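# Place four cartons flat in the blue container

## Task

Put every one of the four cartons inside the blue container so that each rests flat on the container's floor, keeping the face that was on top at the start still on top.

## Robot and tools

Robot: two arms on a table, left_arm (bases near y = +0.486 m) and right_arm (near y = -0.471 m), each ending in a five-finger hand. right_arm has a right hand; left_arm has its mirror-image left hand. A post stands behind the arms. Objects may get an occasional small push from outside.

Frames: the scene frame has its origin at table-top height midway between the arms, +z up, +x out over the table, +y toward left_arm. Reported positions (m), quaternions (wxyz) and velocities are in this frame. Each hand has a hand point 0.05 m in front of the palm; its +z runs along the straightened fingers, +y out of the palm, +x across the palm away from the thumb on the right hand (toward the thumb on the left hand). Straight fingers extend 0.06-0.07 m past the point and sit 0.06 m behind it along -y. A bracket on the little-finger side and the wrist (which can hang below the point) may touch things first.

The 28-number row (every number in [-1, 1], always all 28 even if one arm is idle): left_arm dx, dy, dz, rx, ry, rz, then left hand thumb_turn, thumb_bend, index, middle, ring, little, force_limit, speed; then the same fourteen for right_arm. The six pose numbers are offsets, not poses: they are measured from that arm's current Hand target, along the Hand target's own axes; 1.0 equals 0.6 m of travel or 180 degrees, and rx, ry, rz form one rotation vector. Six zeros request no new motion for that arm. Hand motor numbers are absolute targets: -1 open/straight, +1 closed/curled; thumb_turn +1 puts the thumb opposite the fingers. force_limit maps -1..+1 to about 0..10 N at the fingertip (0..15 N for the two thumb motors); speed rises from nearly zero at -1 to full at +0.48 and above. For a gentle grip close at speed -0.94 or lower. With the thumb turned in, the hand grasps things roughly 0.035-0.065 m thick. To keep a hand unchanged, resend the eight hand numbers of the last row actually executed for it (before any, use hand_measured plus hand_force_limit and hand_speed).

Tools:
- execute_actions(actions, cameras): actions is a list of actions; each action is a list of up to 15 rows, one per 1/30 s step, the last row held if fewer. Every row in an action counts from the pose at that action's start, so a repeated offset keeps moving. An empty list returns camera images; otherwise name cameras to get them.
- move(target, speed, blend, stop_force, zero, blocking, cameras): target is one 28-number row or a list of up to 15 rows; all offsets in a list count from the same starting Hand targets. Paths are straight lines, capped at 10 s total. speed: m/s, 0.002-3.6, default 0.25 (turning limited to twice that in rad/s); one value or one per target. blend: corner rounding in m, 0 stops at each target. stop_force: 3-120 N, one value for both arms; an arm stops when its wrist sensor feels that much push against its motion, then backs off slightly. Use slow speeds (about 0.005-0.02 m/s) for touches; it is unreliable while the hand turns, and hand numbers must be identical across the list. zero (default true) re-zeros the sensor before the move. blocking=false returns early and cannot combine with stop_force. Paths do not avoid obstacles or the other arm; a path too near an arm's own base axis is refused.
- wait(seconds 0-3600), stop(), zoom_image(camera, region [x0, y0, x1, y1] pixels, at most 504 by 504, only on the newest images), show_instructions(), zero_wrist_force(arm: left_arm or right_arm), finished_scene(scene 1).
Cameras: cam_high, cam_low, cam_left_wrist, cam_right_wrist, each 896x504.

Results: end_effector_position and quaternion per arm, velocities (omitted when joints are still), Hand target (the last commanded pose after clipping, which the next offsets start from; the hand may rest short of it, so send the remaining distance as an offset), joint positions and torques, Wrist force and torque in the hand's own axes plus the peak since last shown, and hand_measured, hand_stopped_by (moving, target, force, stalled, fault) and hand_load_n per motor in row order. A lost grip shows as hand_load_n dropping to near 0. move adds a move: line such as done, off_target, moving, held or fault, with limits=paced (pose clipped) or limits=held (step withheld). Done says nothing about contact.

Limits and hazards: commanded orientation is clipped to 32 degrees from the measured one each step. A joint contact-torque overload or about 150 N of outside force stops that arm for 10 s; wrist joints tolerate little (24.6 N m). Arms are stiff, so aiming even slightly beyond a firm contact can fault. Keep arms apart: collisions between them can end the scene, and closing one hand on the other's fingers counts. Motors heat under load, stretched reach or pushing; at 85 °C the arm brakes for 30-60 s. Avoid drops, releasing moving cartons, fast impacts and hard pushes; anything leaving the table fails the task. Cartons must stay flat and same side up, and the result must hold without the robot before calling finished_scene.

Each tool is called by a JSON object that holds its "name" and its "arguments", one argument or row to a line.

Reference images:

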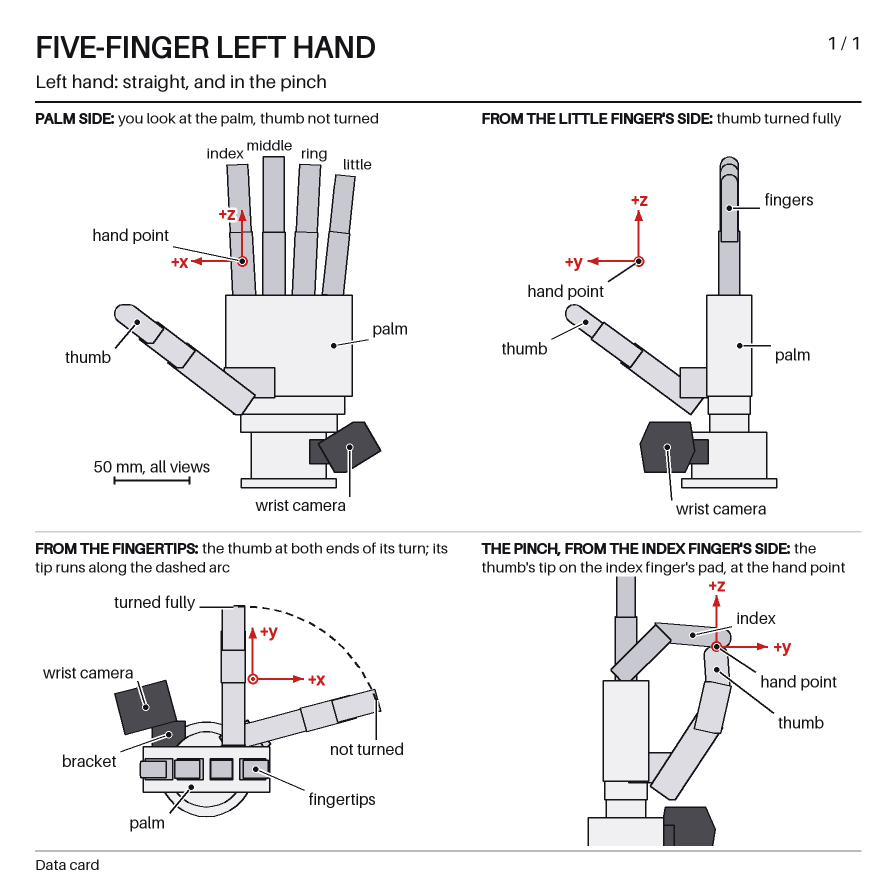

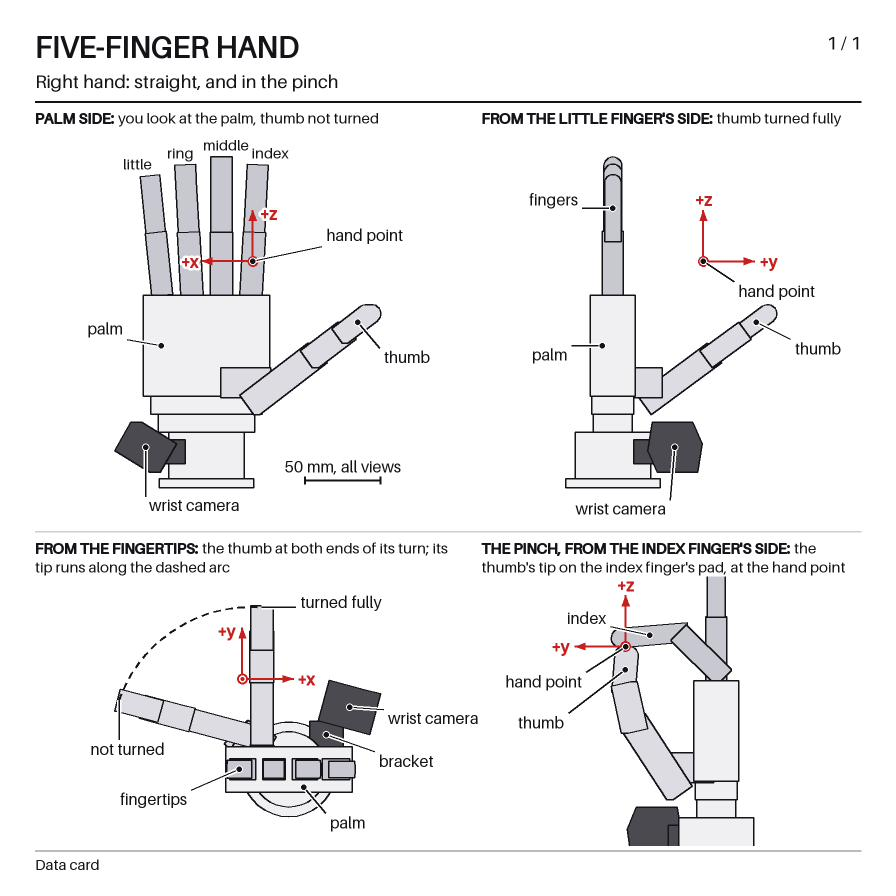

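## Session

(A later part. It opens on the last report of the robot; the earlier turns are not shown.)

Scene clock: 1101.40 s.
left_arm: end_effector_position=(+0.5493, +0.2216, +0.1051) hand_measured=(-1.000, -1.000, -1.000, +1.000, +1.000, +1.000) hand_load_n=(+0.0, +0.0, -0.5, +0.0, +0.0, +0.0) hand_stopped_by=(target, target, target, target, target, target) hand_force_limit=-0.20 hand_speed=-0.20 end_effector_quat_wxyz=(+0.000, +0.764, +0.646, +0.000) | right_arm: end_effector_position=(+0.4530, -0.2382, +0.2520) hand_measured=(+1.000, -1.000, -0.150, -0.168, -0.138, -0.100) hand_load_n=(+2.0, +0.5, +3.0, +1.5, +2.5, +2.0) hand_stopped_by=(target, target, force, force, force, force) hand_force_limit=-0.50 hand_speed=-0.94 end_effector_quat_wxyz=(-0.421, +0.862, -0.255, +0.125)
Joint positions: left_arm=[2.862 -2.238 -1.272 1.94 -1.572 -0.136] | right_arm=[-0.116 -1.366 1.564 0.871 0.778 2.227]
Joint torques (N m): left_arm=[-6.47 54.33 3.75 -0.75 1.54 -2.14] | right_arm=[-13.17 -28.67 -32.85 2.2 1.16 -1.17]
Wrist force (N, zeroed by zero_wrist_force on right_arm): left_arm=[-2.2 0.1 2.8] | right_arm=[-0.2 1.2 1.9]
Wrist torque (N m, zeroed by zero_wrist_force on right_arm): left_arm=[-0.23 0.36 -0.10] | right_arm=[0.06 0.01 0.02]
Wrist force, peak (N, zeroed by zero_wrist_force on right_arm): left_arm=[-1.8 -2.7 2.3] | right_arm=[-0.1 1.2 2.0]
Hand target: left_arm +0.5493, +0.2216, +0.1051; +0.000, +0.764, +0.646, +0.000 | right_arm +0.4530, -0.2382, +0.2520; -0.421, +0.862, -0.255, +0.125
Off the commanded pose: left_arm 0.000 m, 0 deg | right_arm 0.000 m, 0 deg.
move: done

{"name": "move", "arguments": {
  "target": [-0.2317,0,0,0,0,0,-1,-1,-1,1,1,1,-0.2,-0.2,0,0,0,0,0,0,1,-1,0.05,0.05,0.05,0.05,-0.5,-0.94],
  "speed": 0.03,
  "stop_force": 5,
  "cameras": ["cam_high", "cam_left_wrist"]
}}

{"name": "zoom_image", "arguments": {
  "camera": "cam_high",
  "region": [450, 85, 590, 225]
}}

Scene clock: 1113.93 s.
left_arm: end_effector_position=(+0.5262, +0.0845, +0.1050) hand_measured=(-1.000, -1.000, -1.000, +1.000, +1.000, +1.000) hand_load_n=(+0.0, +0.0, +0.0, +0.5, +0.0, +0.0) hand_stopped_by=(target, target, target, target, target, target) hand_force_limit=-0.20 hand_speed=-0.20 end_effector_quat_wxyz=(+0.000, +0.764, +0.646, +0.000) | right_arm: end_effector_position=(+0.4530, -0.2382, +0.2520) hand_measured=(+1.000, -1.000, -0.150, -0.168, -0.138, -0.100) hand_load_n=(+2.5, +0.5, +3.0, +1.5, +2.5, +2.0) hand_stopped_by=(target, target, force, force, force, force) hand_force_limit=-0.50 hand_speed=-0.94 end_effector_quat_wxyz=(-0.421, +0.862, -0.255, +0.125)
Joint positions: left_arm=[2.623 -2.407 -0.974 1.81 -1.572 -0.375] | right_arm=[-0.116 -1.366 1.564 0.871 0.778 2.227]
Joint torques (N m): left_arm=[-7.21 43.85 25.8 -3.7 -1.15 -2.18] | right_arm=[-12.6 -27.91 -32.82 2.06 1.19 -1.21]
Wrist force (N, zeroed by zero_wrist_force on right_arm): left_arm=[0.8 0.0 1.3] | right_arm=[-0.1 0.9 1.7]
Wrist torque (N m, zeroed by zero_wrist_force on right_arm): left_arm=[-0.18 0.29 0.10] | right_arm=[0.04 0.00 0.02]
Wrist force, peak (N, zeroed by zero_wrist_force on right_arm): left_arm=[-2.7 0.2 2.8] | right_arm=[-0.1 1.3 2.0]
Hand target: left_arm +0.5262, +0.0846, +0.1050; +0.000, +0.764, +0.646, +0.000 | right_arm +0.4530, -0.2382, +0.2520; -0.421, +0.862, -0.255, +0.125
Off the commanded pose: left_arm 0.000 m, 0 deg | right_arm 0.000 m, 0 deg.
move: done
cam_left_wrist: T_world_to_cam=[[-0.91764, 0.39742, -0.00163, 0.4472], [0.34784, 0.80514, 0.48038, -0.29561], [0.19222, 0.44024, -0.87706, 0.06862]] pos_world=[0.5, 0.03008, 0.20292]

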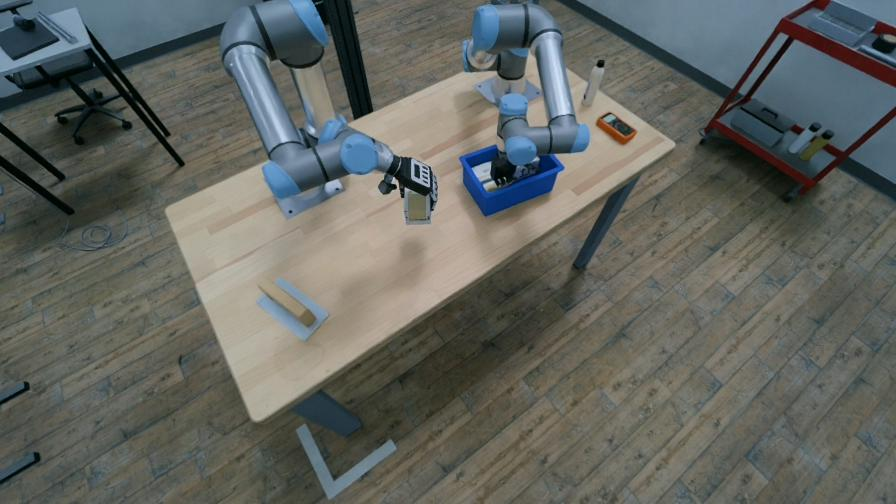

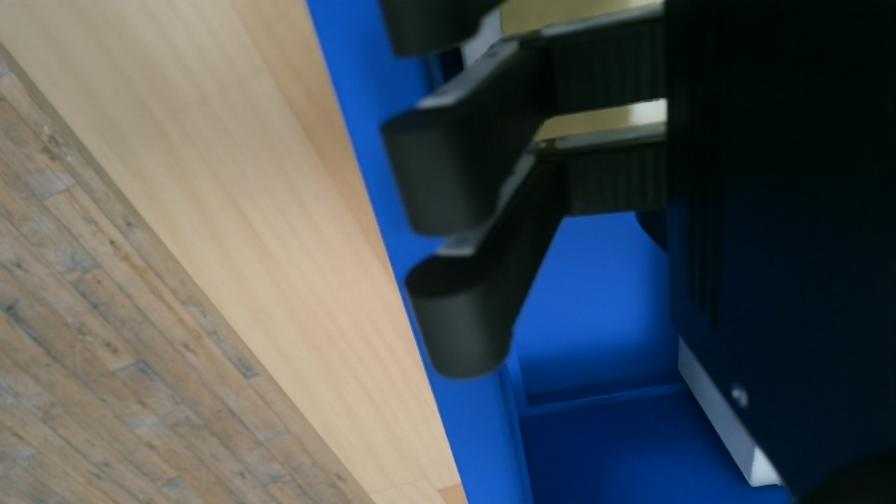

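Scaled by 3.600 from the camera's image (finer frame: 1280x720).

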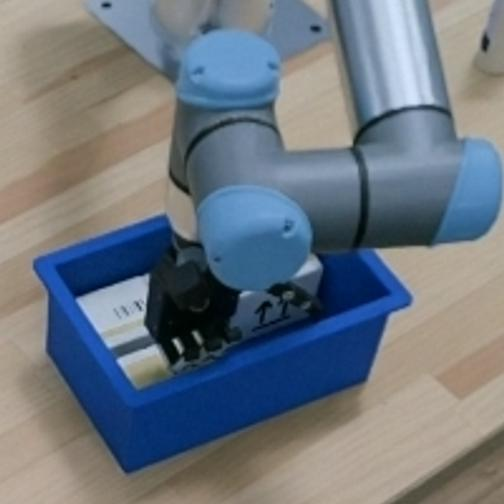

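{"name": "move", "arguments": {
  "target": [
    [0.025,0,0,0,0,0,-1,-1,-1,1,1,1,-0.2,-0.2,0,0,0,0,0,0,1,-1,0.05,0.05,0.05,0.05,-0.5,-0.94],
    [0.025,0,-0.1667,0,0,0,-1,-1,-1,1,1,1,-0.2,-0.2,0,0,0,0,0,0,1,-1,0.05,0.05,0.05,0.05,-0.5,-0.94],
    [0.1400,-0.2755,-0.5507,-0.0130,-0.1550,-0.0524,-1,-1,-1,1,1,1,-0.2,-0.2,0,0,0,0,0,0,1,-1,0.05,0.05,0.05,0.05,-0.5,-0.94],
    [0.1400,-0.2755,-0.5507,-0.0130,-0.1550,-0.0524,-1,-1,-1,-1,-1,-1,-0.2,-0.2,0,0,0,0,0,0,1,-1,0.05,0.05,0.05,0.05,-0.5,-0.94]
  ],
  "speed": [0.05, 0.15, 0.2, 0.2],
  "cameras": ["cam_high", "cam_low", "cam_left_wrist"]
}}

{"name": "zoom_image", "arguments": {
  "camera": "cam_high",
  "region": [450, 105, 580, 225]
}}

{"name": "zoom_image", "arguments": {
  "camera": "cam_left_wrist",
  "region": [270, 20, 550, 370]
}}

Scene clock: 1129.13 s.
left_arm: end_effector_position=(+0.3770, +0.1946, +0.4354) hand_measured=(-1.000, -1.000, -1.000, -1.000, -1.000, -1.000) hand_load_n=(+0.0, +0.0, +0.0, +0.0, +0.0, +0.0) hand_stopped_by=(target, target, target, target, target, target) hand_force_limit=-0.20 hand_speed=-0.20 end_effector_quat_wxyz=(+0.171, +0.686, +0.687, -0.170) | right_arm: end_effector_position=(+0.4530, -0.2382, +0.2520) hand_measured=(+1.000, -1.000, -0.150, -0.168, -0.138, -0.100) hand_load_n=(+2.5, +0.5, +3.0, +2.0, +2.5, +2.5) hand_stopped_by=(target, target, force, force, force, force) hand_force_limit=-0.50 hand_speed=-0.94 end_effector_quat_wxyz=(-0.421, +0.862, -0.255, +0.125)
Joint positions: left_arm=[2.949 -1.695 -1.195 1.434 -1.096 -0.244] | right_arm=[-0.116 -1.366 1.564 0.871 0.778 2.227]
Joint torques (N m): left_arm=[8.74 31.79 5.26 -3.84 2.95 2.59] | right_arm=[-12.37 -28.77 -32.5 2.01 1.27 -1.23]
Wrist force (N, zeroed by zero_wrist_force on right_arm): left_arm=[-0.9 0.8 2.5] | right_arm=[-0.2 1.1 1.7]
Wrist torque (N m, zeroed by zero_wrist_force on right_arm): left_arm=[-0.09 0.19 -0.19] | right_arm=[0.06 0.01 0.01]
Wrist force, peak (N, zeroed by zero_wrist_force on right_arm): left_arm=[-2.8 1.0 3.9] | right_arm=[0.0 1.1 2.2]
Hand target: left_arm +0.3770, +0.1946, +0.4354; +0.171, +0.686, +0.687, -0.170 | right_arm +0.4530, -0.2382, +0.2520; -0.421, +0.862, -0.255, +0.125
Off the commanded pose: left_arm 0.000 m, 0 deg | right_arm 0.000 m, 0 deg.
move: done
cam_left_wrist: T_world_to_cam=[[-0.9711, 0.20983, -0.11376, 0.37267], [0.20835, 0.97774, 0.02492, -0.2738], [0.11645, 0.0005, -0.9932, 0.50334]] pos_world=[0.36033, 0.18925, 0.54913]

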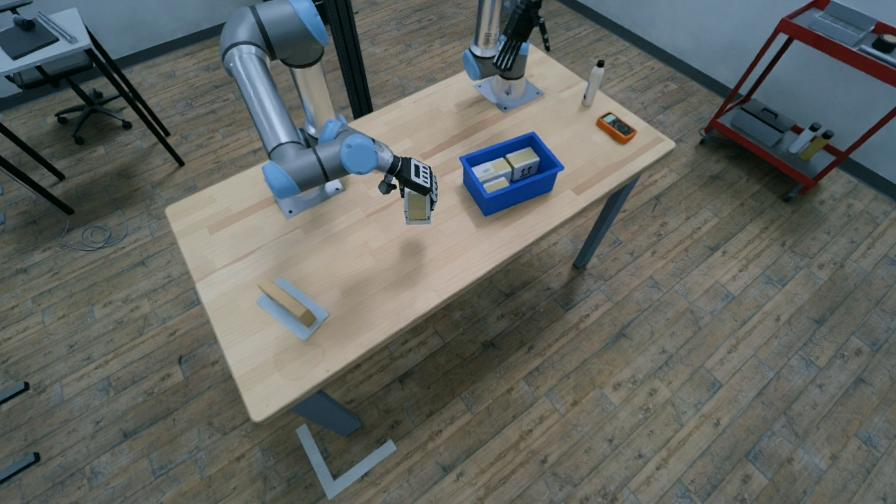

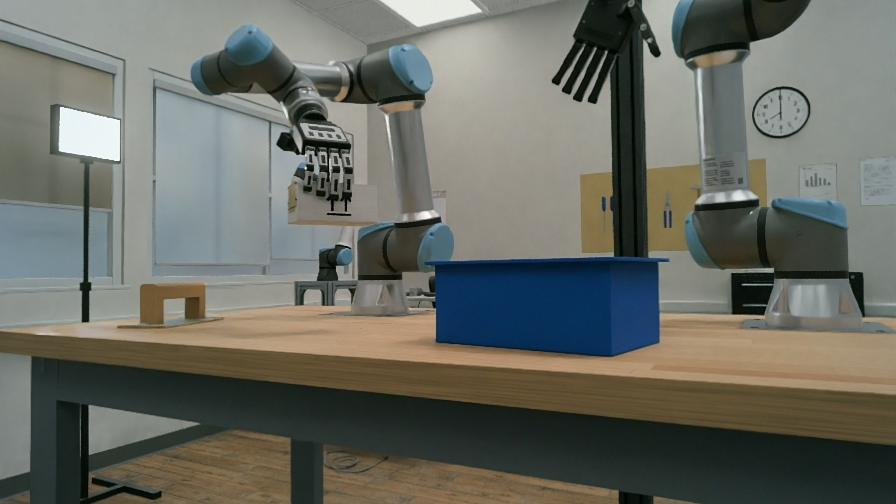

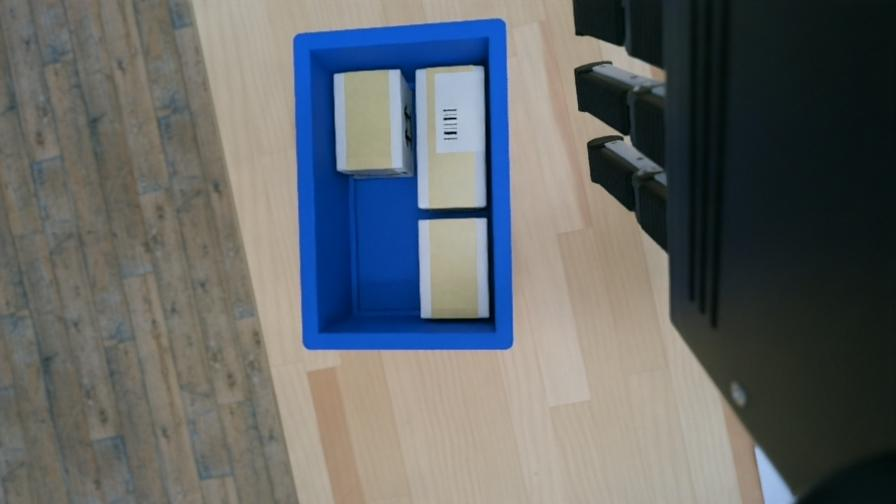

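Scaled by 3.877 from the camera's image (finer frame: 1280x720).

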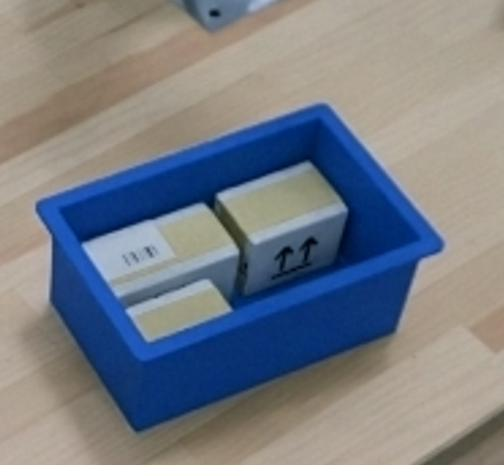

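Scaled by 1.440 from the camera's image (finer frame: 1280x720).

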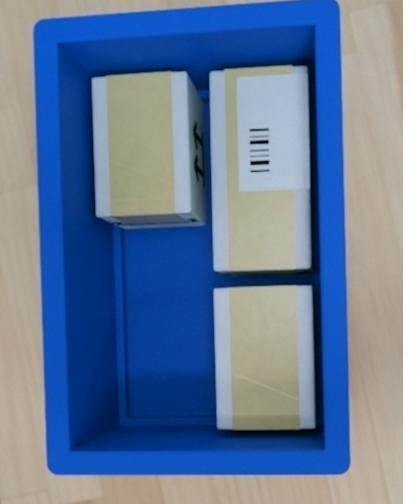

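{"name": "zoom_image", "arguments": {
  "camera": "cam_left_wrist",
  "region": [320, 50, 440, 200]
}}

{"name": "zoom_image", "arguments": {
  "camera": "cam_left_wrist",
  "region": [400, 180, 520, 340]
}}

Scaled by 3.360 from the camera's image (finer frame: 1280x720).

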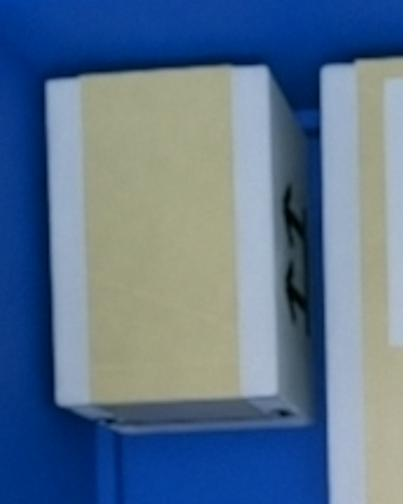

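Scaled by 3.150 from the camera's image (finer frame: 1280x720).

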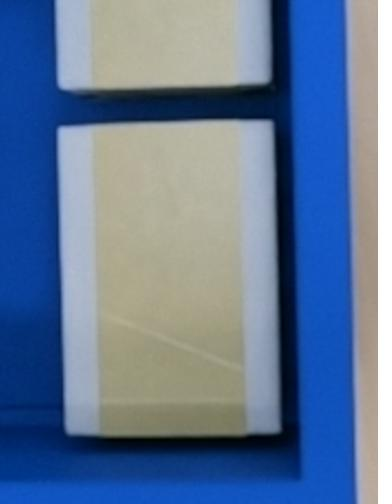

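{"name": "move", "arguments": {
  "target": [0.0273,0.1122,0.5052,0.0145,0.1549,0.0583,-1,-1,-1,1,1,1,-0.2,-0.2,0,0,0,0,0,0,1,-1,0.05,0.05,0.05,0.05,-0.5,-0.94],
  "speed": 0.15,
  "cameras": ["cam_high", "cam_low", "cam_left_wrist"]
}}

{"name": "zoom_image", "arguments": {
  "camera": "cam_high",
  "region": [440, 95, 580, 235]
}}

Scene clock: 1206.43 s.
left_arm: end_effector_position=(+0.4445, +0.0672, +0.1600) hand_measured=(-1.000, -1.000, -1.000, +1.000, +1.000, +1.000) hand_load_n=(+0.0, +0.0, +0.0, +0.0, +0.0, +0.0) hand_stopped_by=(target, target, target, target, target, target) hand_force_limit=-0.20 hand_speed=-0.20 end_effector_quat_wxyz=(+0.000, +0.770, +0.638, +0.000) | right_arm: end_effector_position=(+0.4530, -0.2382, +0.2520) hand_measured=(+1.000, -1.000, -0.150, -0.168, -0.138, -0.100) hand_load_n=(+2.5, +0.0, +3.0, +1.5, +2.5, +2.0) hand_stopped_by=(target, target, force, force, force, force) hand_force_limit=-0.50 hand_speed=-0.94 end_effector_quat_wxyz=(-0.421, +0.862, -0.255, +0.125)
Joint positions: left_arm=[2.519 -2.252 -1.103 1.784 -1.572 -0.46] | right_arm=[-0.116 -1.366 1.564 0.871 0.778 2.227]
Joint torques (N m): left_arm=[-4.63 39.55 26.41 -4.07 -2.89 -2.13] | right_arm=[-12.05 -27.94 -32.41 2.03 1.22 -1.13]
Wrist force (N, zeroed by zero_wrist_force on right_arm): left_arm=[-2.1 0.3 2.8] | right_arm=[-0.2 1.2 1.8]
Wrist torque (N m, zeroed by zero_wrist_force on right_arm): left_arm=[-0.20 0.35 -0.11] | right_arm=[0.07 0.01 0.02]
Wrist force, peak (N, zeroed by zero_wrist_force on right_arm): left_arm=[-2.4 0.6 3.8] | right_arm=[-0.2 1.3 1.9]
Hand target: left_arm +0.4445, +0.0672, +0.1599; +0.000, +0.770, +0.638, +0.000 | right_arm +0.4530, -0.2382, +0.2520; -0.421, +0.862, -0.255, +0.125
Off the commanded pose: left_arm 0.000 m, 0 deg | right_arm 0.000 m, 0 deg.
move: done
cam_left_wrist: T_world_to_cam=[[-0.90992, 0.41478, -0.00159, 0.3746], [0.3631, 0.79839, 0.48035, -0.28602], [0.20051, 0.4365, -0.87708, 0.13674]] pos_world=[0.41729, 0.0133, 0.25792]

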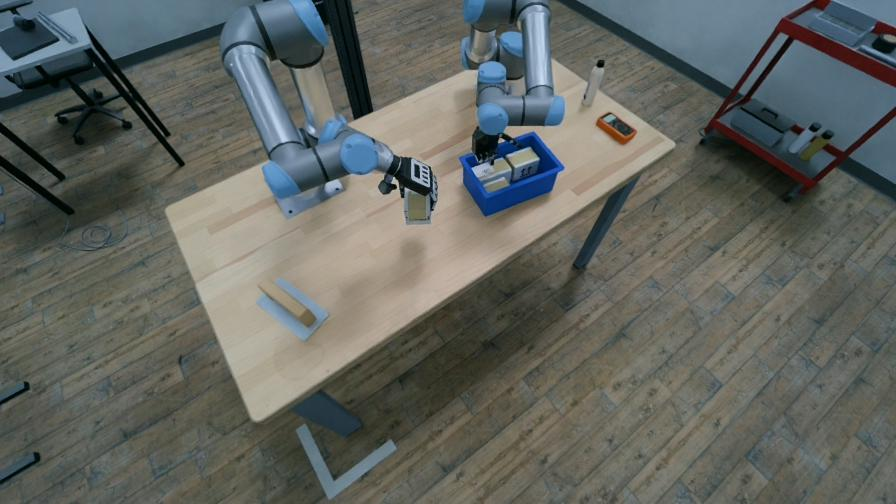

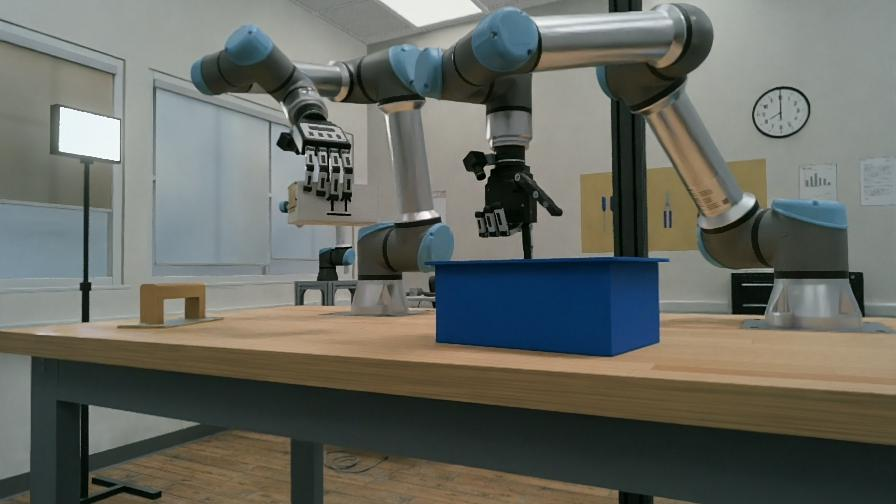

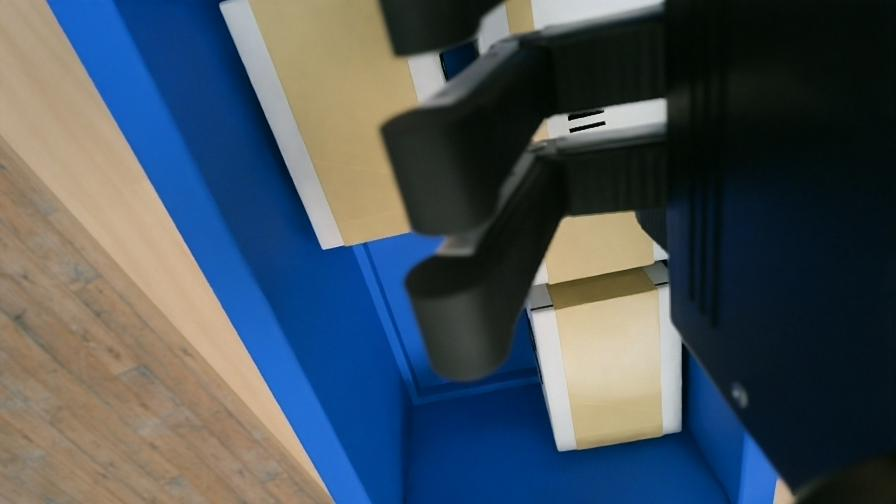

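Scaled by 3.600 from the camera's image (finer frame: 1280x720).

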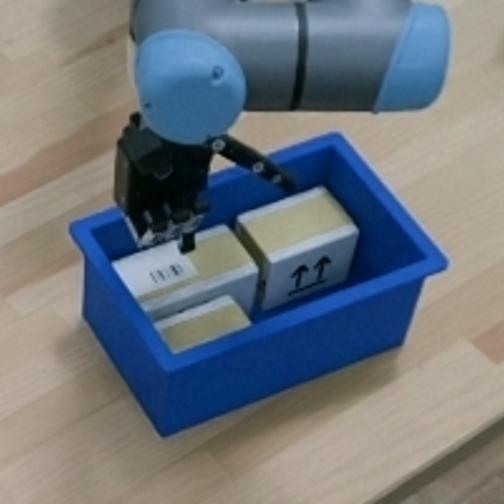

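{"name": "move", "arguments": {
  "target": [0,0,0.06,0,0,0,-1,-1,-1,1,1,1,-0.2,-0.2,0,0,0,0,0,0,1,-1,0.05,0.05,0.05,0.05,-0.5,-0.94],
  "speed": 0.008,
  "stop_force": 3,
  "cameras": []
}}

{"name": "move", "arguments": {
  "target": [-0.02,0,0,0,0,0,-1,-1,-1,1,1,1,-0.2,-0.2,0,0,0,0,0,0,1,-1,0.05,0.05,0.05,0.05,-0.5,-0.94],
  "speed": 0.015,
  "cameras": ["cam_high"]
}}

{"name": "zoom_image", "arguments": {
  "camera": "cam_high",
  "region": [440, 95, 580, 235]
}}

Scene clock: 1216.13 s.
left_arm: end_effector_position=(+0.4446, +0.0672, +0.1375) hand_measured=(-1.000, -1.000, -1.000, +1.000, +1.000, +1.000) hand_load_n=(+0.0, +0.0, +0.0, +0.0, +0.0, +0.0) hand_stopped_by=(target, target, target, target, target, target) hand_force_limit=-0.20 hand_speed=-0.20 end_effector_quat_wxyz=(+0.000, +0.770, +0.638, +0.000) | right_arm: end_effector_position=(+0.4530, -0.2382, +0.2520) hand_measured=(+1.000, -1.000, -0.150, -0.168, -0.138, -0.100) hand_load_n=(+2.5, +0.5, +3.5, +1.5, +2.5, +2.0) hand_stopped_by=(target, target, force, force, force, force) hand_force_limit=-0.50 hand_speed=-0.94 end_effector_quat_wxyz=(-0.421, +0.862, -0.255, +0.125)
Joint positions: left_arm=[2.519 -2.266 -1.138 1.833 -1.572 -0.46] | right_arm=[-0.116 -1.366 1.564 0.871 0.778 2.227]
Joint torques (N m): left_arm=[3.67 53.59 25.27 -3.82 -2.47 1.31] | right_arm=[-12.06 -28.33 -32.66 1.98 1.21 -1.02]
Wrist force (N, zeroed by zero_wrist_force on right_arm): left_arm=[-1.8 0.2 0.2] | right_arm=[-0.2 1.3 2.0]
Wrist torque (N m, zeroed by zero_wrist_force on right_arm): left_arm=[-0.03 0.30 -0.10] | right_arm=[0.08 0.00 0.03]
Wrist force, peak (N, zeroed by zero_wrist_force on right_arm): left_arm=[-2.5 -0.1 -3.7] | right_arm=[-0.2 1.3 2.0]
Hand target: left_arm +0.4445, +0.0672, +0.1375; +0.000, +0.770, +0.638, +0.000 (not the last commanded pose) | right_arm +0.4530, -0.2382, +0.2520; -0.421, +0.862, -0.255, +0.125
Off the commanded pose: left_arm 0.014 m, 0 deg | right_arm 0.000 m, 0 deg.
move: contact (left_arm)

Scene clock: 1217.27 s.
left_arm: end_effector_position=(+0.4423, +0.0555, +0.1375) hand_measured=(-1.000, -1.000, -1.000, +1.000, +1.000, +1.000) hand_load_n=(+0.0, +0.0, +0.0, +0.0, +0.0, +0.5) hand_stopped_by=(target, target, target, target, target, target) hand_force_limit=-0.20 hand_speed=-0.20 end_effector_quat_wxyz=(+0.000, +0.770, +0.638, +0.000) | right_arm: end_effector_position=(+0.4530, -0.2382, +0.2520) hand_measured=(+1.000, -1.000, -0.150, -0.168, -0.138, -0.100) hand_load_n=(+2.5, +0.0, +3.0, +1.5, +2.5, +2.5) hand_stopped_by=(target, target, force, force, force, force) hand_force_limit=-0.50 hand_speed=-0.94 end_effector_quat_wxyz=(-0.421, +0.862, -0.255, +0.125)
Joint positions: left_arm=[2.5 -2.286 -1.103 1.818 -1.572 -0.479] | right_arm=[-0.116 -1.366 1.564 0.871 0.778 2.227]
Joint torques (N m): left_arm=[-7.21 38.44 25.05 -3.26 0.4 -2.42] | right_arm=[-11.66 -28.42 -32.58 1.94 1.18 -1.07]
Wrist force (N, zeroed by zero_wrist_force on right_arm): left_arm=[1.7 0.2 0.7] | right_arm=[-0.2 1.2 1.9]
Wrist torque (N m, zeroed by zero_wrist_force on right_arm): left_arm=[-0.06 0.25 0.11] | right_arm=[0.07 0.00 0.02]
Wrist force, peak (N, zeroed by zero_wrist_force on right_arm): left_arm=[-2.1 0.3 -0.8] | right_arm=[-0.1 1.3 1.9]
Hand target: left_arm +0.4423, +0.0554, +0.1374; +0.000, +0.770, +0.638, +0.000 | right_arm +0.4530, -0.2382, +0.2520; -0.421, +0.862, -0.255, +0.125
Off the commanded pose: left_arm 0.000 m, 0 deg | right_arm 0.000 m, 0 deg.
move: done

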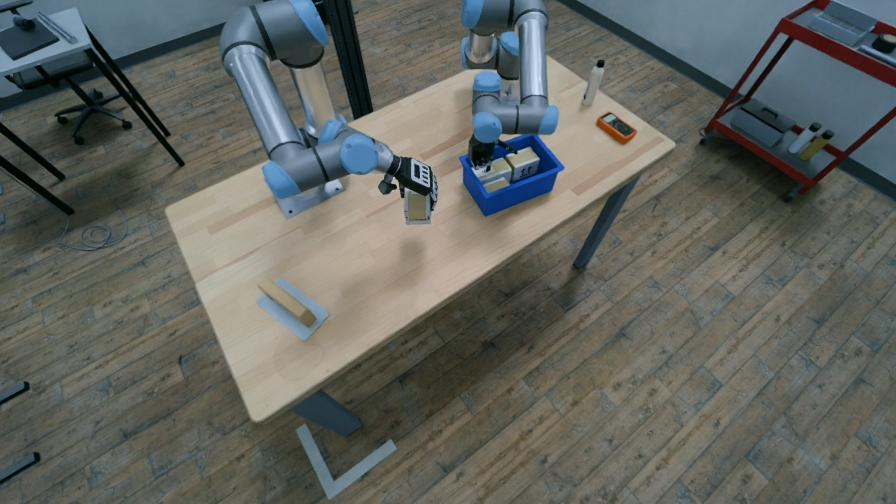

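Scaled by 3.600 from the camera's image (finer frame: 1280x720).

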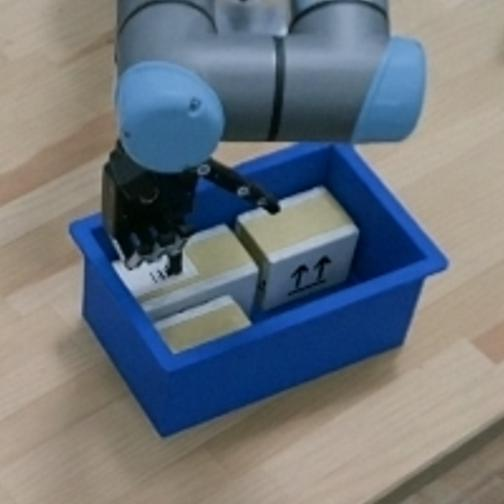

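{"name": "move", "arguments": {
  "target": [0.01,0,0.03,0,0,0,-1,-1,-1,1,1,1,-0.2,-0.2,0,0,0,0,0,0,1,-1,0.05,0.05,0.05,0.05,-0.5,-0.94],
  "speed": 0.008,
  "stop_force": 3,
  "cameras": []
}}

{"name": "move", "arguments": {
  "target": [-0.025,0,0,0,0,0,-1,-1,-1,1,1,1,-0.2,-0.2,0,0,0,0,0,0,1,-1,0.05,0.05,0.05,0.05,-0.5,-0.94],
  "speed": 0.015,
  "cameras": ["cam_high"]
}}

{"name": "zoom_image", "arguments": {
  "camera": "cam_high",
  "region": [440, 95, 580, 235]
}}

Scene clock: 1229.67 s.
left_arm: end_effector_position=(+0.4423, +0.0555, +0.1371) hand_measured=(-1.000, -1.000, -1.000, +1.000, +1.000, +1.000) hand_load_n=(+0.0, +0.0, +0.0, +0.5, +0.0, +0.0) hand_stopped_by=(target, target, target, target, target, target) hand_force_limit=-0.20 hand_speed=-0.20 end_effector_quat_wxyz=(+0.000, +0.770, +0.638, +0.000) | right_arm: end_effector_position=(+0.4530, -0.2382, +0.2520) hand_measured=(+1.000, -1.000, -0.150, -0.168, -0.138, -0.100) hand_load_n=(+2.5, +0.5, +3.0, +2.0, +2.5, +2.5) hand_stopped_by=(target, target, force, force, force, force) hand_force_limit=-0.50 hand_speed=-0.94 end_effector_quat_wxyz=(-0.421, +0.862, -0.255, +0.125)
Joint positions: left_arm=[2.5 -2.287 -1.104 1.819 -1.572 -0.479] | right_arm=[-0.116 -1.366 1.564 0.871 0.778 2.227]
Joint torques (N m): left_arm=[-5.74 40.55 25.51 -2.76 2.71 -1.94] | right_arm=[-11.38 -28.32 -33 1.94 1.19 -0.93]
Wrist force (N, zeroed by zero_wrist_force on right_arm): left_arm=[2.2 -0.4 -3.4] | right_arm=[-0.1 1.0 2.0]
Wrist torque (N m, zeroed by zero_wrist_force on right_arm): left_arm=[0.13 0.21 0.15] | right_arm=[0.03 -0.02 0.02]
Wrist force, peak (N, zeroed by zero_wrist_force on right_arm): left_arm=[1.2 -0.1 -8.8] | right_arm=[-0.3 1.3 2.0]
Hand target: left_arm +0.4423, +0.0555, +0.1371; +0.000, +0.770, +0.638, +0.000 (not the last commanded pose) | right_arm +0.4530, -0.2382, +0.2520; -0.421, +0.862, -0.255, +0.125
Off the commanded pose: left_arm 0.019 m, 0 deg | right_arm 0.000 m, 0 deg.
move: contact (left_arm)

Scene clock: 1231.03 s.
left_arm: end_effector_position=(+0.4396, +0.0408, +0.1371) hand_measured=(-1.000, -1.000, -1.000, +1.000, +1.000, +1.000) hand_load_n=(+0.5, +0.0, -1.0, +0.0, +0.0, +0.0) hand_stopped_by=(target, target, target, target, target, target) hand_force_limit=-0.20 hand_speed=-0.20 end_effector_quat_wxyz=(+0.000, +0.770, +0.638, +0.000) | right_arm: end_effector_position=(+0.4530, -0.2382, +0.2520) hand_measured=(+1.000, -1.000, -0.150, -0.168, -0.138, -0.100) hand_load_n=(+2.5, +0.5, +3.0, +1.5, +2.0, +2.0) hand_stopped_by=(target, target, force, force, force, force) hand_force_limit=-0.50 hand_speed=-0.94 end_effector_quat_wxyz=(-0.421, +0.862, -0.255, +0.125)
Joint positions: left_arm=[2.477 -2.313 -1.058 1.8 -1.572 -0.502] | right_arm=[-0.116 -1.366 1.564 0.871 0.778 2.227]
Joint torques (N m): left_arm=[-7.96 38.97 23.94 -2.82 2.89 -2.1] | right_arm=[-11.5 -28.54 -32.7 1.9 1.25 -0.96]
Wrist force (N, zeroed by zero_wrist_force on right_arm): left_arm=[2.9 0.9 -4.4] | right_arm=[-0.1 1.0 1.5]
Wrist torque (N m, zeroed by zero_wrist_force on right_arm): left_arm=[0.21 0.26 0.17] | right_arm=[0.06 0.00 0.02]
Wrist force, peak (N, zeroed by zero_wrist_force on right_arm): left_arm=[3.2 0.2 -4.5] | right_arm=[-0.1 1.1 2.0]
Hand target: left_arm +0.4396, +0.0407, +0.1371; +0.000, +0.770, +0.638, +0.000 | right_arm +0.4530, -0.2382, +0.2520; -0.421, +0.862, -0.255, +0.125
Off the commanded pose: left_arm 0.000 m, 0 deg | right_arm 0.000 m, 0 deg.
move: done

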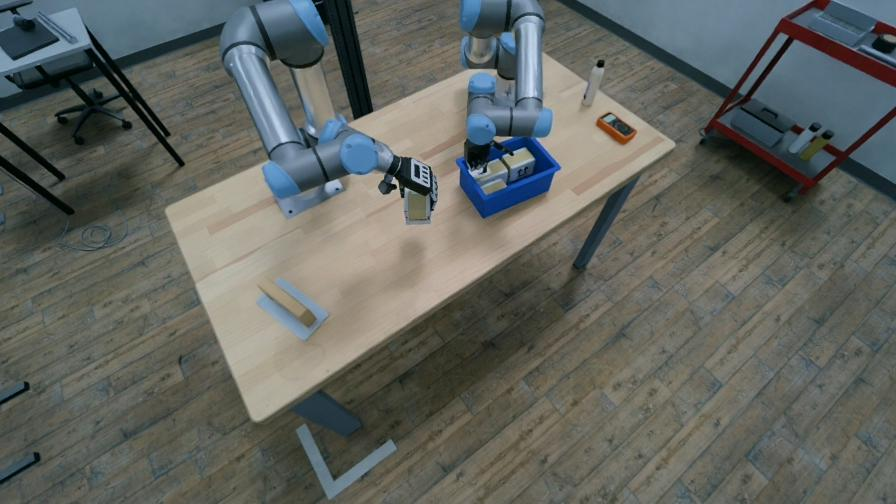

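Scaled by 3.600 from the camera's image (finer frame: 1280x720).

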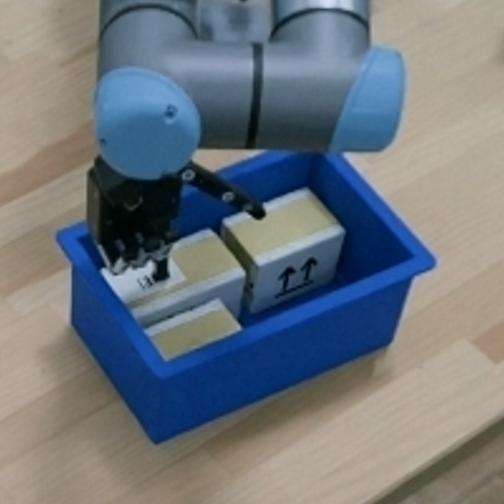

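{"name": "move", "arguments": {
  "target": [
    [0,0,-0.1,0,0,0,-1,-1,-1,1,1,1,-0.2,-0.2,0,0,0,0,0,0,1,-1,0.05,0.05,0.05,0.05,-0.5,-0.94],
    [0.2325,-0.1502,-0.4972,-0.0145,-0.1549,-0.0583,-1,-1,-1,1,1,1,-0.2,-0.2,0,0,0,0,0,0,1,-1,0.05,0.05,0.05,0.05,-0.5,-0.94]
  ],
  "speed": 0.2,
  "cameras": ["cam_high", "cam_left_wrist"]
}}

{"name": "zoom_image", "arguments": {
  "camera": "cam_high",
  "region": [440, 105, 570, 235]
}}

{"name": "zoom_image", "arguments": {
  "camera": "cam_left_wrist",
  "region": [270, 0, 550, 350]
}}

Scene clock: 1241.40 s.
left_arm: end_effector_position=(+0.3767, +0.1942, +0.4355) hand_measured=(-1.000, -1.000, -1.000, +1.000, +1.000, +1.000) hand_load_n=(+0.0, +0.0, +0.0, +0.0, +0.5, +0.0) hand_stopped_by=(target, target, target, target, target, target) hand_force_limit=-0.20 hand_speed=-0.20 end_effector_quat_wxyz=(+0.171, +0.686, +0.687, -0.170) | right_arm: end_effector_position=(+0.4530, -0.2382, +0.2520) hand_measured=(+1.000, -1.000, -0.150, -0.168, -0.138, -0.100) hand_load_n=(+2.0, +0.0, +3.0, +1.5, +2.5, +2.0) hand_stopped_by=(target, target, force, force, force, force) hand_force_limit=-0.50 hand_speed=-0.94 end_effector_quat_wxyz=(-0.421, +0.862, -0.255, +0.125)
Joint positions: left_arm=[2.948 -1.695 -1.195 1.434 -1.096 -0.246] | right_arm=[-0.116 -1.366 1.564 0.871 0.778 2.227]
Joint torques (N m): left_arm=[6.76 32.42 4.3 -3.98 3.05 2.76] | right_arm=[-11.23 -28.68 -32.46 1.91 1.22 -0.87]
Wrist force (N, zeroed by zero_wrist_force on right_arm): left_arm=[-1.0 0.2 2.3] | right_arm=[-0.1 1.1 1.8]
Wrist torque (N m, zeroed by zero_wrist_force on right_arm): left_arm=[-0.17 0.18 -0.18] | right_arm=[0.06 0.00 0.02]
Wrist force, peak (N, zeroed by zero_wrist_force on right_arm): left_arm=[2.8 1.0 -4.8] | right_arm=[-0.1 1.4 1.9]
Hand target: left_arm +0.3767, +0.1943, +0.4355; +0.171, +0.686, +0.687, -0.170 | right_arm +0.4530, -0.2382, +0.2520; -0.421, +0.862, -0.255, +0.125
Off the commanded pose: left_arm 0.000 m, 0 deg | right_arm 0.000 m, 0 deg.
move: done
cam_left_wrist: T_world_to_cam=[[-0.9711, 0.20974, -0.11385, 0.37245], [0.20826, 0.97776, 0.02493, -0.2733], [0.11655, 0.0005, -0.99318, 0.50345]] pos_world=[0.35993, 0.18885, 0.54923]

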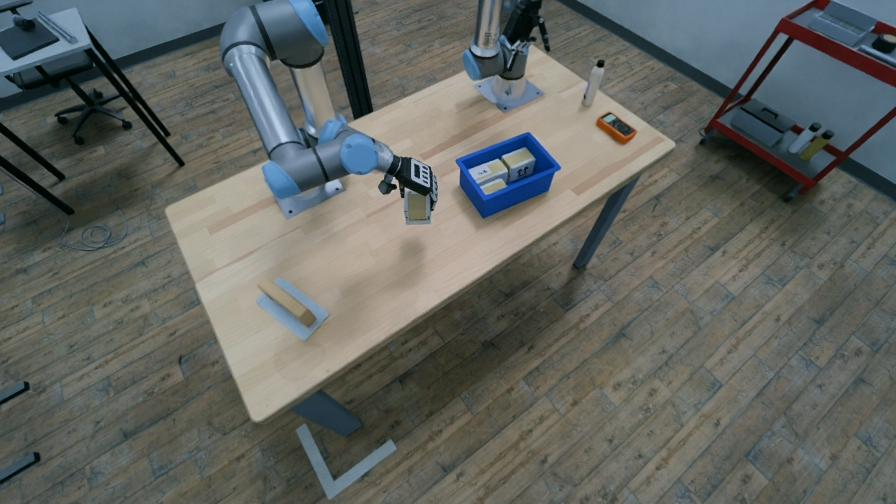

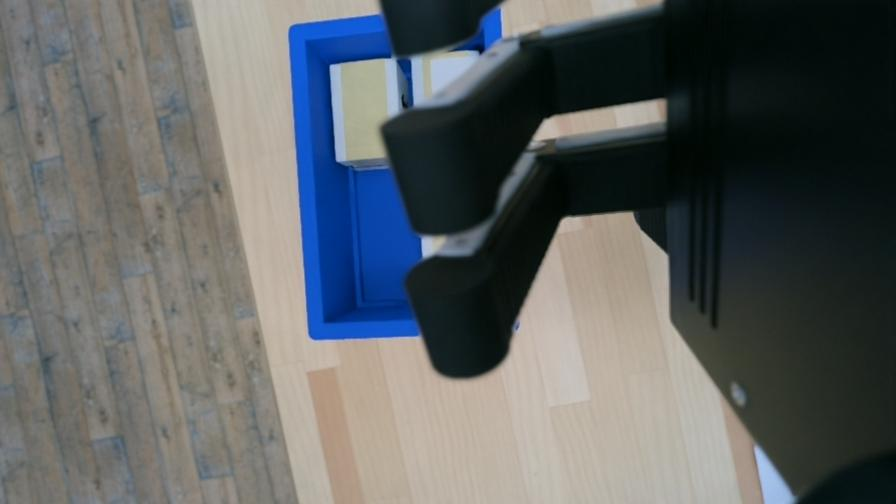

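Scaled by 3.877 from the camera's image (finer frame: 1280x720).

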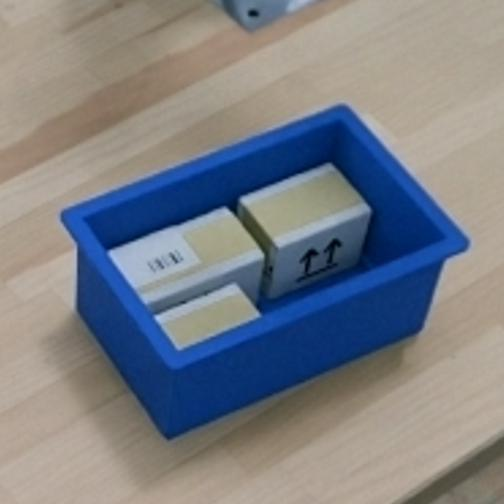

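Scaled by 1.440 from the camera's image (finer frame: 1280x720).

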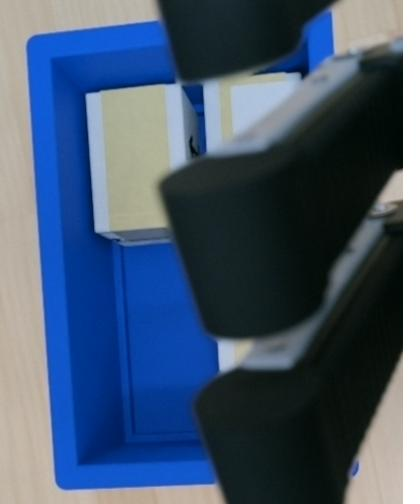

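I need the fingers open to see.

{"name": "move", "arguments": {
  "target": [0,0,0,0,0,0,-1,-1,-1,-1,-1,-1,-0.2,0.2,0,0,0,0,0,0,1,-1,0.05,0.05,0.05,0.05,-0.5,-0.94],
  "cameras": ["cam_left_wrist"]
}}

{"name": "zoom_image", "arguments": {
  "camera": "cam_left_wrist",
  "region": [270, 0, 550, 350]
}}

{"name": "zoom_image", "arguments": {
  "camera": "cam_left_wrist",
  "region": [390, 30, 520, 180]
}}

{"name": "zoom_image", "arguments": {
  "camera": "cam_left_wrist",
  "region": [390, 170, 520, 330]
}}

Scene clock: 1247.97 s.
left_arm: end_effector_position=(+0.3767, +0.1943, +0.4355) hand_measured=(-1.000, -1.000, -1.000, -1.000, -1.000, -1.000) hand_load_n=(+0.5, +0.0, +0.0, +0.0, +0.0, +0.0) hand_stopped_by=(target, target, target, target, target, target) hand_force_limit=-0.20 hand_speed=0.20 end_effector_quat_wxyz=(+0.171, +0.686, +0.687, -0.170) | right_arm: end_effector_position=(+0.4530, -0.2382, +0.2520) hand_measured=(+1.000, -1.000, -0.150, -0.168, -0.138, -0.100) hand_load_n=(+2.5, +0.0, +3.5, +1.5, +2.5, +2.0) hand_stopped_by=(target, target, force, force, force, force) hand_force_limit=-0.50 hand_speed=-0.94 end_effector_quat_wxyz=(-0.421, +0.862, -0.255, +0.125)
Joint positions: left_arm=[2.948 -1.695 -1.195 1.434 -1.096 -0.246] | right_arm=[-0.116 -1.366 1.564 0.871 0.778 2.227]
Joint torques (N m): left_arm=[7.63 31.98 4.47 -3.84 3.07 2.39] | right_arm=[-11 -28.37 -32.58 1.79 1.27 -0.79]
Wrist force (N, zeroed by zero_wrist_force on right_arm): left_arm=[-1.3 0.1 2.1] | right_arm=[0.0 1.0 1.8]
Wrist torque (N m, zeroed by zero_wrist_force on right_arm): left_arm=[-0.18 0.24 -0.19] | right_arm=[0.04 -0.02 0.02]
Wrist force, peak (N, zeroed by zero_wrist_force on right_arm): left_arm=[-1.5 0.4 2.8] | right_arm=[0.1 1.1 2.0]
Hand target: left_arm +0.3767, +0.1943, +0.4355; +0.171, +0.686, +0.687, -0.170 | right_arm +0.4530, -0.2382, +0.2520; -0.421, +0.862, -0.255, +0.125
Off the commanded pose: left_arm 0.000 m, 0 deg | right_arm 0.000 m, 0 deg.
move: done
cam_left_wrist: T_world_to_cam=[[-0.97111, 0.20974, -0.11385, 0.37243], [0.20825, 0.97776, 0.02493, -0.2734], [0.11655, 0.0005, -0.99318, 0.50345]] pos_world=[0.35993, 0.18895, 0.54923]

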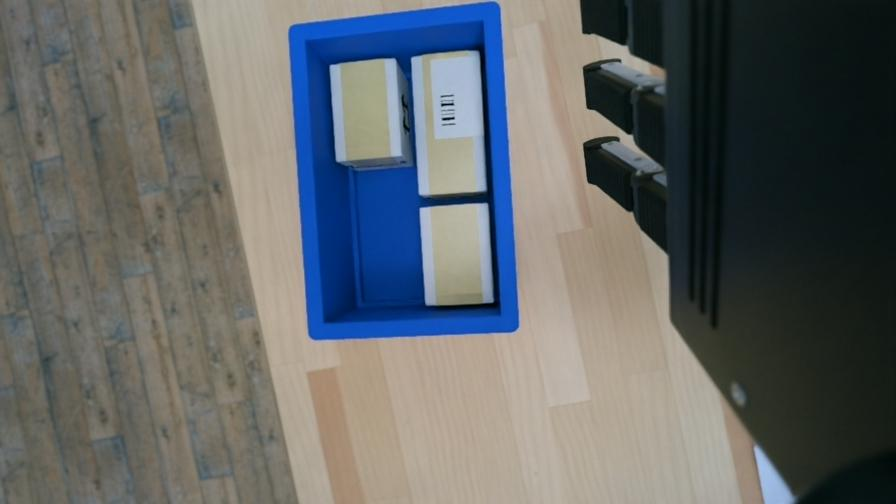

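Scaled by 1.440 from the camera's image (finer frame: 1280x720).

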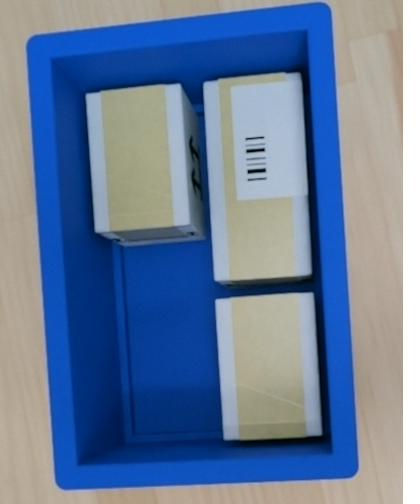

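Scaled by 3.360 from the camera's image (finer frame: 1280x720).

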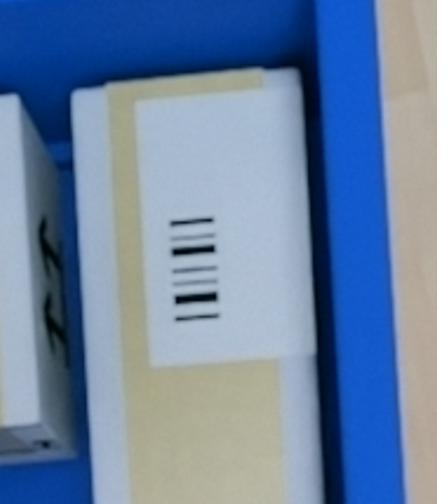

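Scaled by 3.150 from the camera's image (finer frame: 1280x720).

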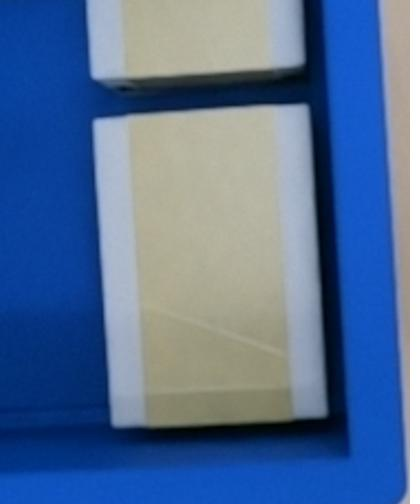

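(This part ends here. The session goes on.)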